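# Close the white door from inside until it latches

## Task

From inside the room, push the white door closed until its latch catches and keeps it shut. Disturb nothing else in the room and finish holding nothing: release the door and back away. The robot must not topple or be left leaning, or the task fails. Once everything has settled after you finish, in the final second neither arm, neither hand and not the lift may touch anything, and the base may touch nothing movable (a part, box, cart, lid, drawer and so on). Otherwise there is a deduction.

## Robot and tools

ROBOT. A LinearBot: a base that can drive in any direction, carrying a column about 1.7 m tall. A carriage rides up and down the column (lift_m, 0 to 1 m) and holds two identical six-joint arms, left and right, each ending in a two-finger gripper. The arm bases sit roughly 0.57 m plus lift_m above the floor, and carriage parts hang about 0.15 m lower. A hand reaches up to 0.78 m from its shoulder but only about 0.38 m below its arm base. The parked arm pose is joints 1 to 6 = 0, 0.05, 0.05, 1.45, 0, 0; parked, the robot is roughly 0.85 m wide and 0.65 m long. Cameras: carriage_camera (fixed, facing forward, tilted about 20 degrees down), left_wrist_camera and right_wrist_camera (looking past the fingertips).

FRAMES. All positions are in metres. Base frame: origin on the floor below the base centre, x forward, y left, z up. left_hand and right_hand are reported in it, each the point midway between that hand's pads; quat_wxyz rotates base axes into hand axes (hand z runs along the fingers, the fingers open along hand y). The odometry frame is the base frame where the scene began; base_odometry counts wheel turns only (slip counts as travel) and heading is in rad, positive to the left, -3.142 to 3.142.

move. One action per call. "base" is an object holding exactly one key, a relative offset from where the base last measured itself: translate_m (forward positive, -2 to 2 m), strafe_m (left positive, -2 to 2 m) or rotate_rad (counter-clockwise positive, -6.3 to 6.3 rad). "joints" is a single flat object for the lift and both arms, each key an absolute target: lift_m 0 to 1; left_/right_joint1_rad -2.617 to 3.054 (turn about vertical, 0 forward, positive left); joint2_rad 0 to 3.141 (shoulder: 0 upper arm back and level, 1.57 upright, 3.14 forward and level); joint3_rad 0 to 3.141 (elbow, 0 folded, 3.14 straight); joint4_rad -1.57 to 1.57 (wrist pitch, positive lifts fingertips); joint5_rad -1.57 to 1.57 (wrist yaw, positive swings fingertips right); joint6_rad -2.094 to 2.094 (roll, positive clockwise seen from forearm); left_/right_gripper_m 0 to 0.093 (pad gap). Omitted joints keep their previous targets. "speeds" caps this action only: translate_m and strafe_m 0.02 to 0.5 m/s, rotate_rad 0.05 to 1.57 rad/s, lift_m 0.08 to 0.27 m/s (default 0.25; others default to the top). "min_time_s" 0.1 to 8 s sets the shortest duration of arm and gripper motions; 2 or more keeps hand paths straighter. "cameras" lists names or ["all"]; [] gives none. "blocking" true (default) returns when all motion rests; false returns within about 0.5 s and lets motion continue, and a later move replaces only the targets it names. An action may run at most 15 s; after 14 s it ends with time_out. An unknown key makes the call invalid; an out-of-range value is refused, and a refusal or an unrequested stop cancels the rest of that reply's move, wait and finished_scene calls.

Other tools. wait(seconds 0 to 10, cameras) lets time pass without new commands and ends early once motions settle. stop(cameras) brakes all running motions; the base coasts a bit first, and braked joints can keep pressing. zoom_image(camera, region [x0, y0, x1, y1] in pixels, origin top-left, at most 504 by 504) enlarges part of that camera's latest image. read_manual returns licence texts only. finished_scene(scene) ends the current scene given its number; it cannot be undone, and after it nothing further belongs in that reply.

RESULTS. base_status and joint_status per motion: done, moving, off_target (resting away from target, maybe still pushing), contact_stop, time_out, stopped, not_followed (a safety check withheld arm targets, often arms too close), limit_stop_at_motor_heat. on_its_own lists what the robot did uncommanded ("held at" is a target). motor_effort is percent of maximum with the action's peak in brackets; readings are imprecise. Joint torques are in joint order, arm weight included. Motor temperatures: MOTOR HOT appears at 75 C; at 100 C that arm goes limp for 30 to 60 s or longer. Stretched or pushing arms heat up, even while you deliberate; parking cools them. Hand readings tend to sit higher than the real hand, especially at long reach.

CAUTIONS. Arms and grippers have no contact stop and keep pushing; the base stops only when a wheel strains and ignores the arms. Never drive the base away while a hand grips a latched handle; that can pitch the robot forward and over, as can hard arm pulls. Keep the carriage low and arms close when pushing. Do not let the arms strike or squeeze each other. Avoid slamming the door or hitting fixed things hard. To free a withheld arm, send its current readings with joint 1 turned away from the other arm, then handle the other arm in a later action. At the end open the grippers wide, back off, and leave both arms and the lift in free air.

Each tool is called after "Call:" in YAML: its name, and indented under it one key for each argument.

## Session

Call:
move:
  cameras: ["carriage_camera"]

Scene clock: 0.00 s.
Joint torques (N m): no reading
Motor temperatures (°C): left_arm=[30 32 34 29 28 30 27] | right_arm=[30 31 32 28 29 29 31]
base_odometry: x=+0.000 y=+0.000 heading=+0.000
base_status: not commanded
joint_positions: lift_m=+0.300 left_joint1_rad=-0.008 left_joint2_rad=+0.051 left_joint3_rad=+0.041 left_joint4_rad=+1.440 left_joint5_rad=+0.011 left_joint6_rad=+0.011 left_gripper_m=+0.09396 right_joint1_rad=+0.018 right_joint2_rad=+0.067 right_joint3_rad=+0.063 right_joint4_rad=+1.446 right_joint5_rad=+0.039 right_joint6_rad=-0.006 right_gripper_m=+0.09396
joint_status: not commanded
motor_effort: lift_m=+18 drive_wheels=+1
left_hand: x=+0.2522 y=+0.2949 z=+1.3106 quat_wxyz=(+0.997, +0.006, +0.071, +0.001) (m; base frame)
right_hand: x=+0.2488 y=-0.3033 z=+1.3166 quat_wxyz=(+0.998, +0.018, +0.064, +0.005) (m; base frame)
pictures: carriage_camera
Images, in order (width x height): carriage_camera 672x504.

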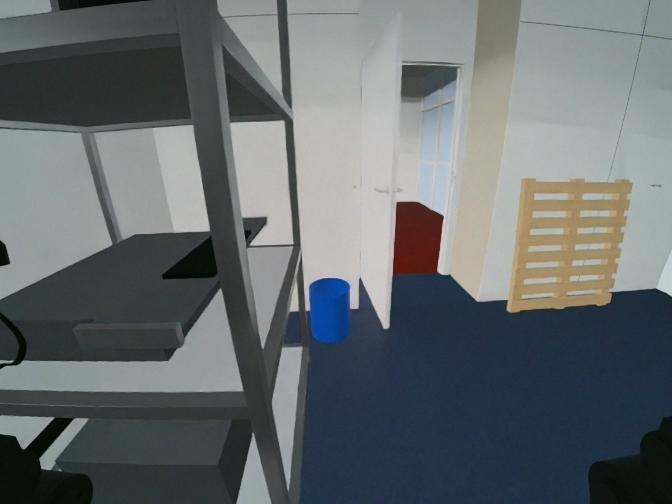

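Call:
move:
  base: {"rotate_rad": 0.065}
  joints: {"lift_m": 0.0}
  cameras: []
  blocking: true

Call:
move:
  base: {"strafe_m": -0.61}
  cameras: ["carriage_camera"]

Call:
move:
  base: {"translate_m": 1.2}
  joints: {"left_joint2_rad": 1.9, "left_joint3_rad": 1.3, "left_joint4_rad": 0.6, "left_joint1_rad":0, "left_joint5_rad":0, "left_joint6_rad":0, "left_gripper_m": 0.0}
  min_time_s: 2
  cameras: ["carriage_camera"]

Scene clock: 15.23 s.
Joint torques (N m): left_arm=[-0.23 3.88 5.64 -0.12 0.11 0.06] | right_arm=[-0.13 3.84 6.08 -0.21 -0.12 -0.04]
move: done
base_odometry: x=+0.000 y=+0.000 heading=+0.065
base_status: done
joint_positions: lift_m=+0.000 left_joint1_rad=-0.008 left_joint2_rad=+0.051 left_joint3_rad=+0.041 left_joint4_rad=+1.440 left_joint5_rad=+0.011 left_joint6_rad=+0.011 left_gripper_m=+0.09396 right_joint1_rad=+0.018 right_joint2_rad=+0.067 right_joint3_rad=+0.063 right_joint4_rad=+1.446 right_joint5_rad=+0.039 right_joint6_rad=-0.006 right_gripper_m=+0.09396
joint_status: all done
motor_effort: lift_m=+18(20) drive_wheels=-2(8)
left_hand: x=+0.2522 y=+0.2949 z=+1.0105 quat_wxyz=(+0.997, +0.006, +0.071, +0.001) (m; base frame)
right_hand: x=+0.2489 y=-0.3033 z=+1.0165 quat_wxyz=(+0.998, +0.018, +0.065, +0.005) (m; base frame)
pictures: none
No camera images: "cameras" was empty.

Scene clock: 18.67 s.
Joint torques (N m): left_arm=[-0.21 3.89 5.68 -0.11 0.08 0.02] | right_arm=[0.08 3.89 6.12 -0.2 -0.11 -0.06]
move: done
base_odometry: x=+0.039 y=-0.609 heading=+0.064
base_status: done
joint_positions: lift_m=+0.000 left_joint1_rad=-0.007 left_joint2_rad=+0.051 left_joint3_rad=+0.041 left_joint4_rad=+1.440 left_joint5_rad=+0.011 left_joint6_rad=+0.011 left_gripper_m=+0.09396 right_joint1_rad=+0.019 right_joint2_rad=+0.067 right_joint3_rad=+0.063 right_joint4_rad=+1.446 right_joint5_rad=+0.039 right_joint6_rad=-0.006 right_gripper_m=+0.09396
joint_status: not commanded
motor_effort: lift_m=+19(19) drive_wheels=-2(17)
left_hand: x=+0.2522 y=+0.2949 z=+1.0105 quat_wxyz=(+0.997, +0.006, +0.071, +0.001) (m; base frame)
right_hand: x=+0.2489 y=-0.3032 z=+1.0165 quat_wxyz=(+0.998, +0.018, +0.065, +0.005) (m; base frame)
pictures: carriage_camera
Images, in order (width x height): carriage_camera 672x504.

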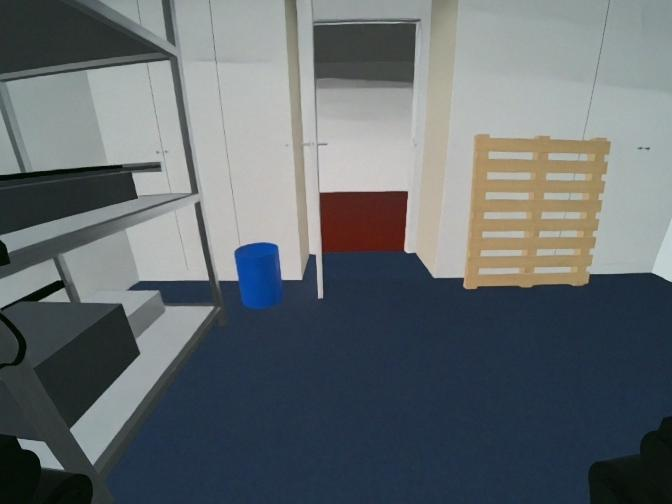

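Scene clock: 23.37 s.
Joint torques (N m): left_arm=[0.42 -10.14 9.37 1.92 -0.04 -0.08] | right_arm=[-0.14 3.82 6.12 -0.2 -0.1 -0.05]
move: done
base_odometry: x=+1.236 y=-0.533 heading=+0.064
base_status: done
joint_positions: lift_m=+0.000 left_joint1_rad=-0.007 left_joint2_rad=+1.892 left_joint3_rad=+1.272 left_joint4_rad=+0.605 left_joint5_rad=+0.011 left_joint6_rad=+0.010 left_gripper_m=+0.00066 right_joint1_rad=+0.019 right_joint2_rad=+0.067 right_joint3_rad=+0.063 right_joint4_rad=+1.446 right_joint5_rad=+0.039 right_joint6_rad=-0.006 right_gripper_m=+0.09396
joint_status: all done
motor_effort: lift_m=+18(19) drive_wheels=-1(16)
left_hand: x=+0.8007 y=+0.2908 z=+0.8469 quat_wxyz=(+0.701, +0.010, +0.713, -0.003) (m; base frame)
right_hand: x=+0.2489 y=-0.3032 z=+1.0165 quat_wxyz=(+0.998, +0.018, +0.065, +0.005) (m; base frame)
pictures: carriage_camera
Images, in order (width x height): carriage_camera 672x504.

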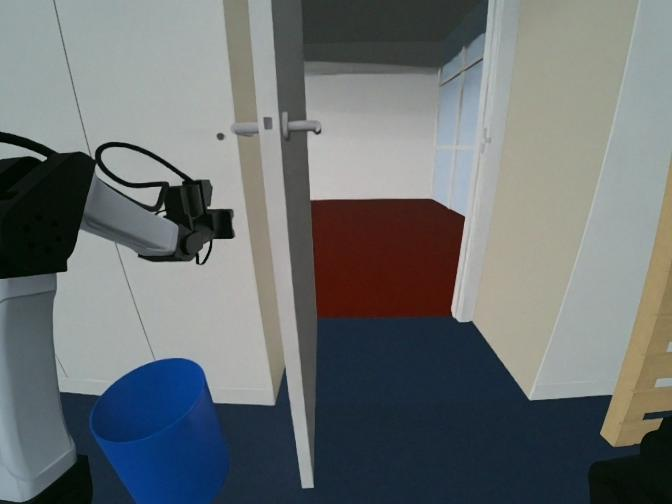

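Call:
move:
  base: {"strafe_m": -0.26}
  speeds: {"strafe_m": 0.2}
  cameras: []

Call:
move:
  base: {"translate_m": 0.46}
  joints: {"left_joint1_rad": -0.8}
  min_time_s: 2.8
  speeds: {"translate_m": 0.17}
  cameras: ["carriage_camera"]

Call:
move:
  base: {"translate_m": 0.44}
  speeds: {"translate_m": 0.15}
  cameras: ["carriage_camera"]

Call:
move:
  joints: {"left_joint1_rad": -0.6, "left_joint5_rad": -0.3}
  min_time_s: 1
  cameras: ["carriage_camera"]

Call:
zoom_image:
  camera: "carriage_camera"
  region: [520, 60, 672, 200]

Scene clock: 40.30 s.
Joint torques (N m): left_arm=[-0.02 -10.19 9.32 1.97 0.26 -0.01] | right_arm=[-0.32 3.88 6.09 -0.2 -0.1 -0.03]
Motor temperatures (°C): left_arm=[30 35 40 35 28 30 27] | right_arm=[30 32 33 28 29 29 31]
move: done
base_odometry: x=+1.253 y=-0.792 heading=+0.064
base_status: done
joint_positions: lift_m=+0.000 left_joint1_rad=-0.002 left_joint2_rad=+1.892 left_joint3_rad=+1.272 left_joint4_rad=+0.603 left_joint5_rad=-0.014 left_joint6_rad=+0.006 left_gripper_m=+0.00065 right_joint1_rad=+0.019 right_joint2_rad=+0.067 right_joint3_rad=+0.063 right_joint4_rad=+1.446 right_joint5_rad=+0.039 right_joint6_rad=-0.006 right_gripper_m=+0.09396
joint_status: not commanded
motor_effort: lift_m=+18(18) drive_wheels=+0(15)
left_hand: x=+0.8007 y=+0.2983 z=+0.8465 quat_wxyz=(+0.701, -0.002, +0.713, +0.006) (m; base frame)
right_hand: x=+0.2489 y=-0.3032 z=+1.0165 quat_wxyz=(+0.998, +0.018, +0.065, +0.005) (m; base frame)
pictures: none
No camera images: "cameras" was empty.

Scene clock: 43.97 s.
Joint torques (N m): left_arm=[-0.66 -10.19 9.35 1.94 0.22 0.08] | right_arm=[-0.13 3.84 6.02 -0.2 -0.11 -0.04]
move: done
base_odometry: x=+1.712 y=-0.763 heading=+0.064
base_status: done
joint_positions: lift_m=+0.000 left_joint1_rad=-0.794 left_joint2_rad=+1.892 left_joint3_rad=+1.273 left_joint4_rad=+0.601 left_joint5_rad=-0.013 left_joint6_rad=-0.003 left_gripper_m=+0.00065 right_joint1_rad=+0.019 right_joint2_rad=+0.067 right_joint3_rad=+0.063 right_joint4_rad=+1.446 right_joint5_rad=+0.039 right_joint6_rad=-0.006 right_gripper_m=+0.09396
joint_status: all done
motor_effort: lift_m=+18(18) drive_wheels=-1(14)
left_hand: x=+0.6274 y=-0.1189 z=+0.8466 quat_wxyz=(+0.648, +0.271, +0.660, -0.267) (m; base frame)
right_hand: x=+0.2489 y=-0.3032 z=+1.0165 quat_wxyz=(+0.998, +0.018, +0.065, +0.005) (m; base frame)
pictures: carriage_camera
Images, in order (width x height): carriage_camera 672x504.

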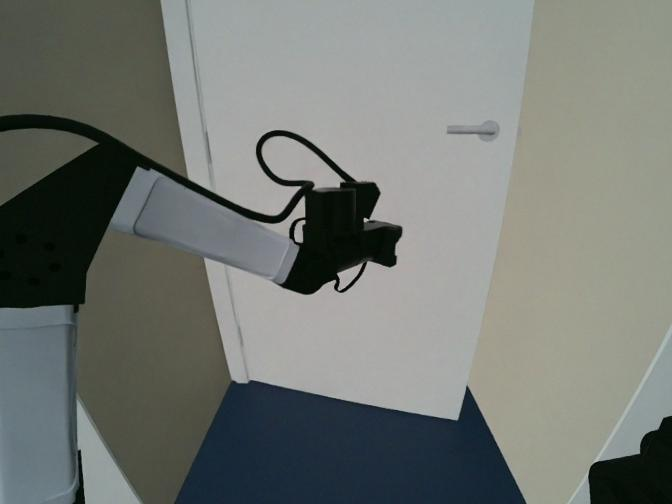

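Scene clock: 47.80 s.
Joint torques (N m): left_arm=[1.83 -10.11 9.26 2 -0.88 0.05] | right_arm=[-0.13 3.84 6.02 -0.17 -0.1 -0.05]
move: done
base_odometry: x=+2.151 y=-0.736 heading=+0.063
base_status: done
joint_positions: lift_m=+0.000 left_joint1_rad=-0.828 left_joint2_rad=+1.892 left_joint3_rad=+1.273 left_joint4_rad=+0.598 left_joint5_rad=+0.083 left_joint6_rad=-0.002 left_gripper_m=+0.00065 right_joint1_rad=+0.019 right_joint2_rad=+0.067 right_joint3_rad=+0.063 right_joint4_rad=+1.446 right_joint5_rad=+0.039 right_joint6_rad=-0.006 right_gripper_m=+0.09396
joint_status: not commanded
motor_effort: lift_m=+18(19) drive_wheels=+4(13)
left_hand: x=+0.6003 y=-0.1436 z=+0.8461 quat_wxyz=(+0.628, +0.313, +0.642, -0.309) (m; base frame)
right_hand: x=+0.2490 y=-0.3032 z=+1.0165 quat_wxyz=(+0.998, +0.018, +0.065, +0.005) (m; base frame)
pictures: carriage_camera
Images, in order (width x height): carriage_camera 672x504.

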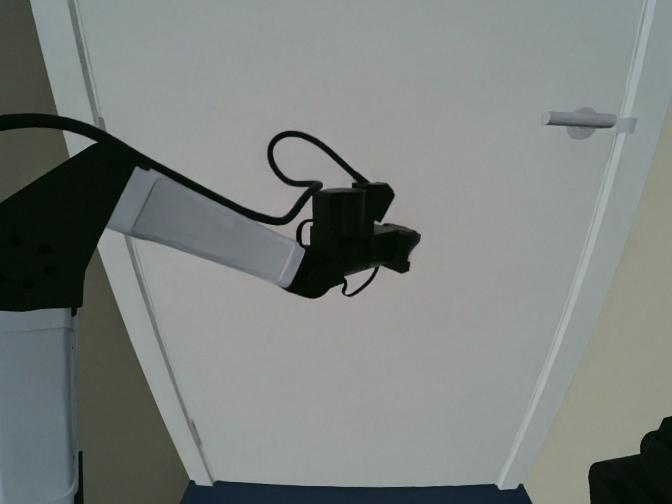

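Scene clock: 49.10 s.
Joint torques (N m): left_arm=[14.58 -10.24 9.2 1.99 -5.07 0.08] | right_arm=[-0.2 3.79 6.02 -0.19 -0.1 -0.05]
move: off_target
base_odometry: x=+2.151 y=-0.736 heading=+0.063
base_status: not commanded
joint_positions: lift_m=+0.000 left_joint1_rad=-0.792 left_joint2_rad=+1.892 left_joint3_rad=+1.273 left_joint4_rad=+0.597 left_joint5_rad=+0.146 left_joint6_rad=-0.002 left_gripper_m=+0.00064 right_joint1_rad=+0.019 right_joint2_rad=+0.067 right_joint3_rad=+0.063 right_joint4_rad=+1.446 right_joint5_rad=+0.039 right_joint6_rad=-0.006 right_gripper_m=+0.09396
joint_status: left_joint1_rad off_target (ended at -0.792, target -0.600); left_joint5_rad off_target (ended at +0.146, target -0.300)
motor_effort: lift_m=+18(18) drive_wheels=+7(9)
left_hand: x=+0.6073 y=-0.1362 z=+0.8458 quat_wxyz=(+0.623, +0.321, +0.639, -0.318) (m; base frame)
right_hand: x=+0.2490 y=-0.3032 z=+1.0165 quat_wxyz=(+0.998, +0.018, +0.065, +0.005) (m; base frame)
pictures: carriage_camera
Images, in order (width x height): carriage_camera 672x504.

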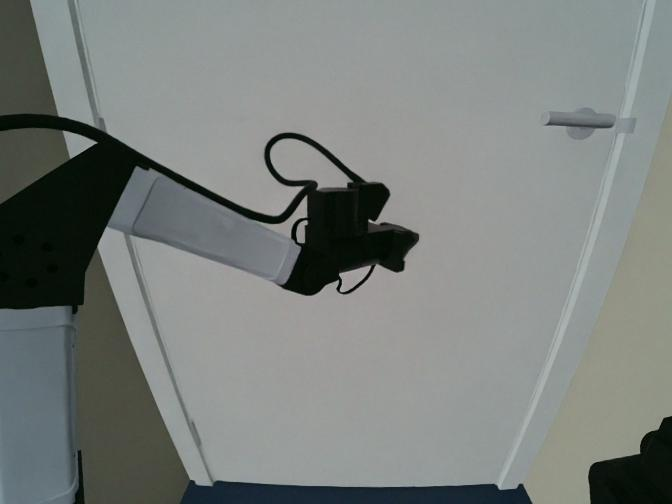

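Scaled by 3.316 from the camera's 672x504 image, which has a finer 960x720 frame.

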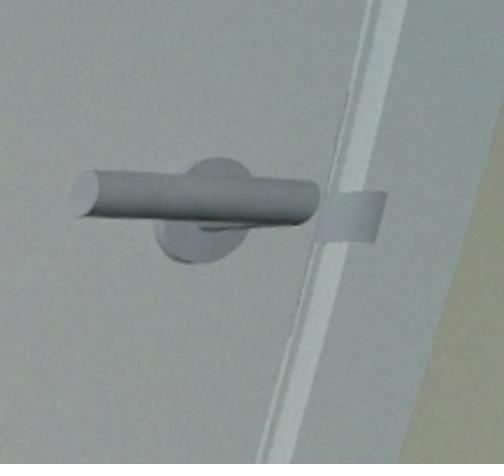

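Call:
move:
  joints: {"left_joint1_rad": -0.85, "left_joint5_rad": 0.1}
  min_time_s: 0.5

Call:
move:
  base: {"translate_m": -0.35}
  speeds: {"translate_m": 0.3}
  cameras: ["carriage_camera"]

Call:
zoom_image:
  camera: "carriage_camera"
  region: [400, 20, 600, 220]

Scene clock: 55.87 s.
Joint torques (N m): left_arm=[-0.38 -10.14 9.16 2.01 -0.13 0.11] | right_arm=[-0.12 3.85 6.04 -0.2 -0.1 -0.05]
Motor temperatures (°C): left_arm=[35 37 44 37 36 30 28] | right_arm=[30 33 34 28 29 29 31]
move: done
base_odometry: x=+2.151 y=-0.736 heading=+0.063
base_status: not commanded
joint_positions: lift_m=+0.000 left_joint1_rad=-0.847 left_joint2_rad=+1.892 left_joint3_rad=+1.273 left_joint4_rad=+0.597 left_joint5_rad=+0.116 left_joint6_rad=-0.002 left_gripper_m=+0.00064 right_joint1_rad=+0.019 right_joint2_rad=+0.067 right_joint3_rad=+0.063 right_joint4_rad=+1.446 right_joint5_rad=+0.039 right_joint6_rad=-0.006 right_gripper_m=+0.09396
joint_status: all done
motor_effort: lift_m=+18(18) drive_wheels=+3(8)
left_hand: x=+0.5871 y=-0.1542 z=+0.8458 quat_wxyz=(+0.619, +0.330, +0.634, -0.325) (m; base frame)
right_hand: x=+0.2490 y=-0.3032 z=+1.0165 quat_wxyz=(+0.998, +0.018, +0.065, +0.005) (m; base frame)
pictures: none

Scene clock: 58.53 s.
Joint torques (N m): left_arm=[-0.09 -10.29 9.35 1.99 -0.05 0.05] | right_arm=[-0.12 3.9 6.06 -0.19 -0.09 -0.05]
move: done
base_odometry: x=+1.802 y=-0.758 heading=+0.063
base_status: done
joint_positions: lift_m=+0.000 left_joint1_rad=-0.850 left_joint2_rad=+1.893 left_joint3_rad=+1.273 left_joint4_rad=+0.597 left_joint5_rad=+0.112 left_joint6_rad=-0.002 left_gripper_m=+0.00064 right_joint1_rad=+0.019 right_joint2_rad=+0.067 right_joint3_rad=+0.063 right_joint4_rad=+1.445 right_joint5_rad=+0.039 right_joint6_rad=-0.006 right_gripper_m=+0.09396
joint_status: not commanded
motor_effort: lift_m=+18(18) drive_wheels=+0(14)
left_hand: x=+0.5865 y=-0.1549 z=+0.8453 quat_wxyz=(+0.619, +0.329, +0.635, -0.325) (m; base frame)
right_hand: x=+0.2491 y=-0.3032 z=+1.0165 quat_wxyz=(+0.998, +0.018, +0.065, +0.005) (m; base frame)
pictures: carriage_camera
Images, in order (width x height): carriage_camera 672x504.

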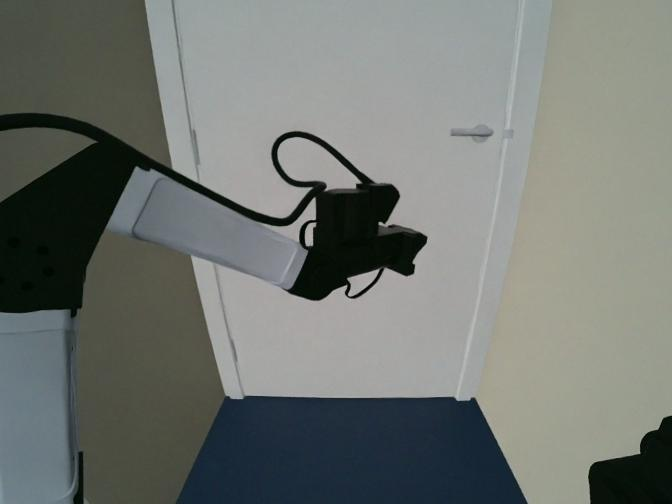

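Scaled by 2.520 from the camera's 672x504 image, which has a finer 960x720 frame.

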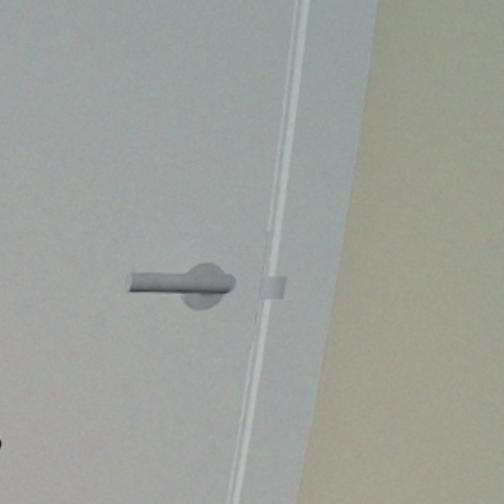

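Call:
finished_scene:
  scene: 3

The scene is finished: the task was done.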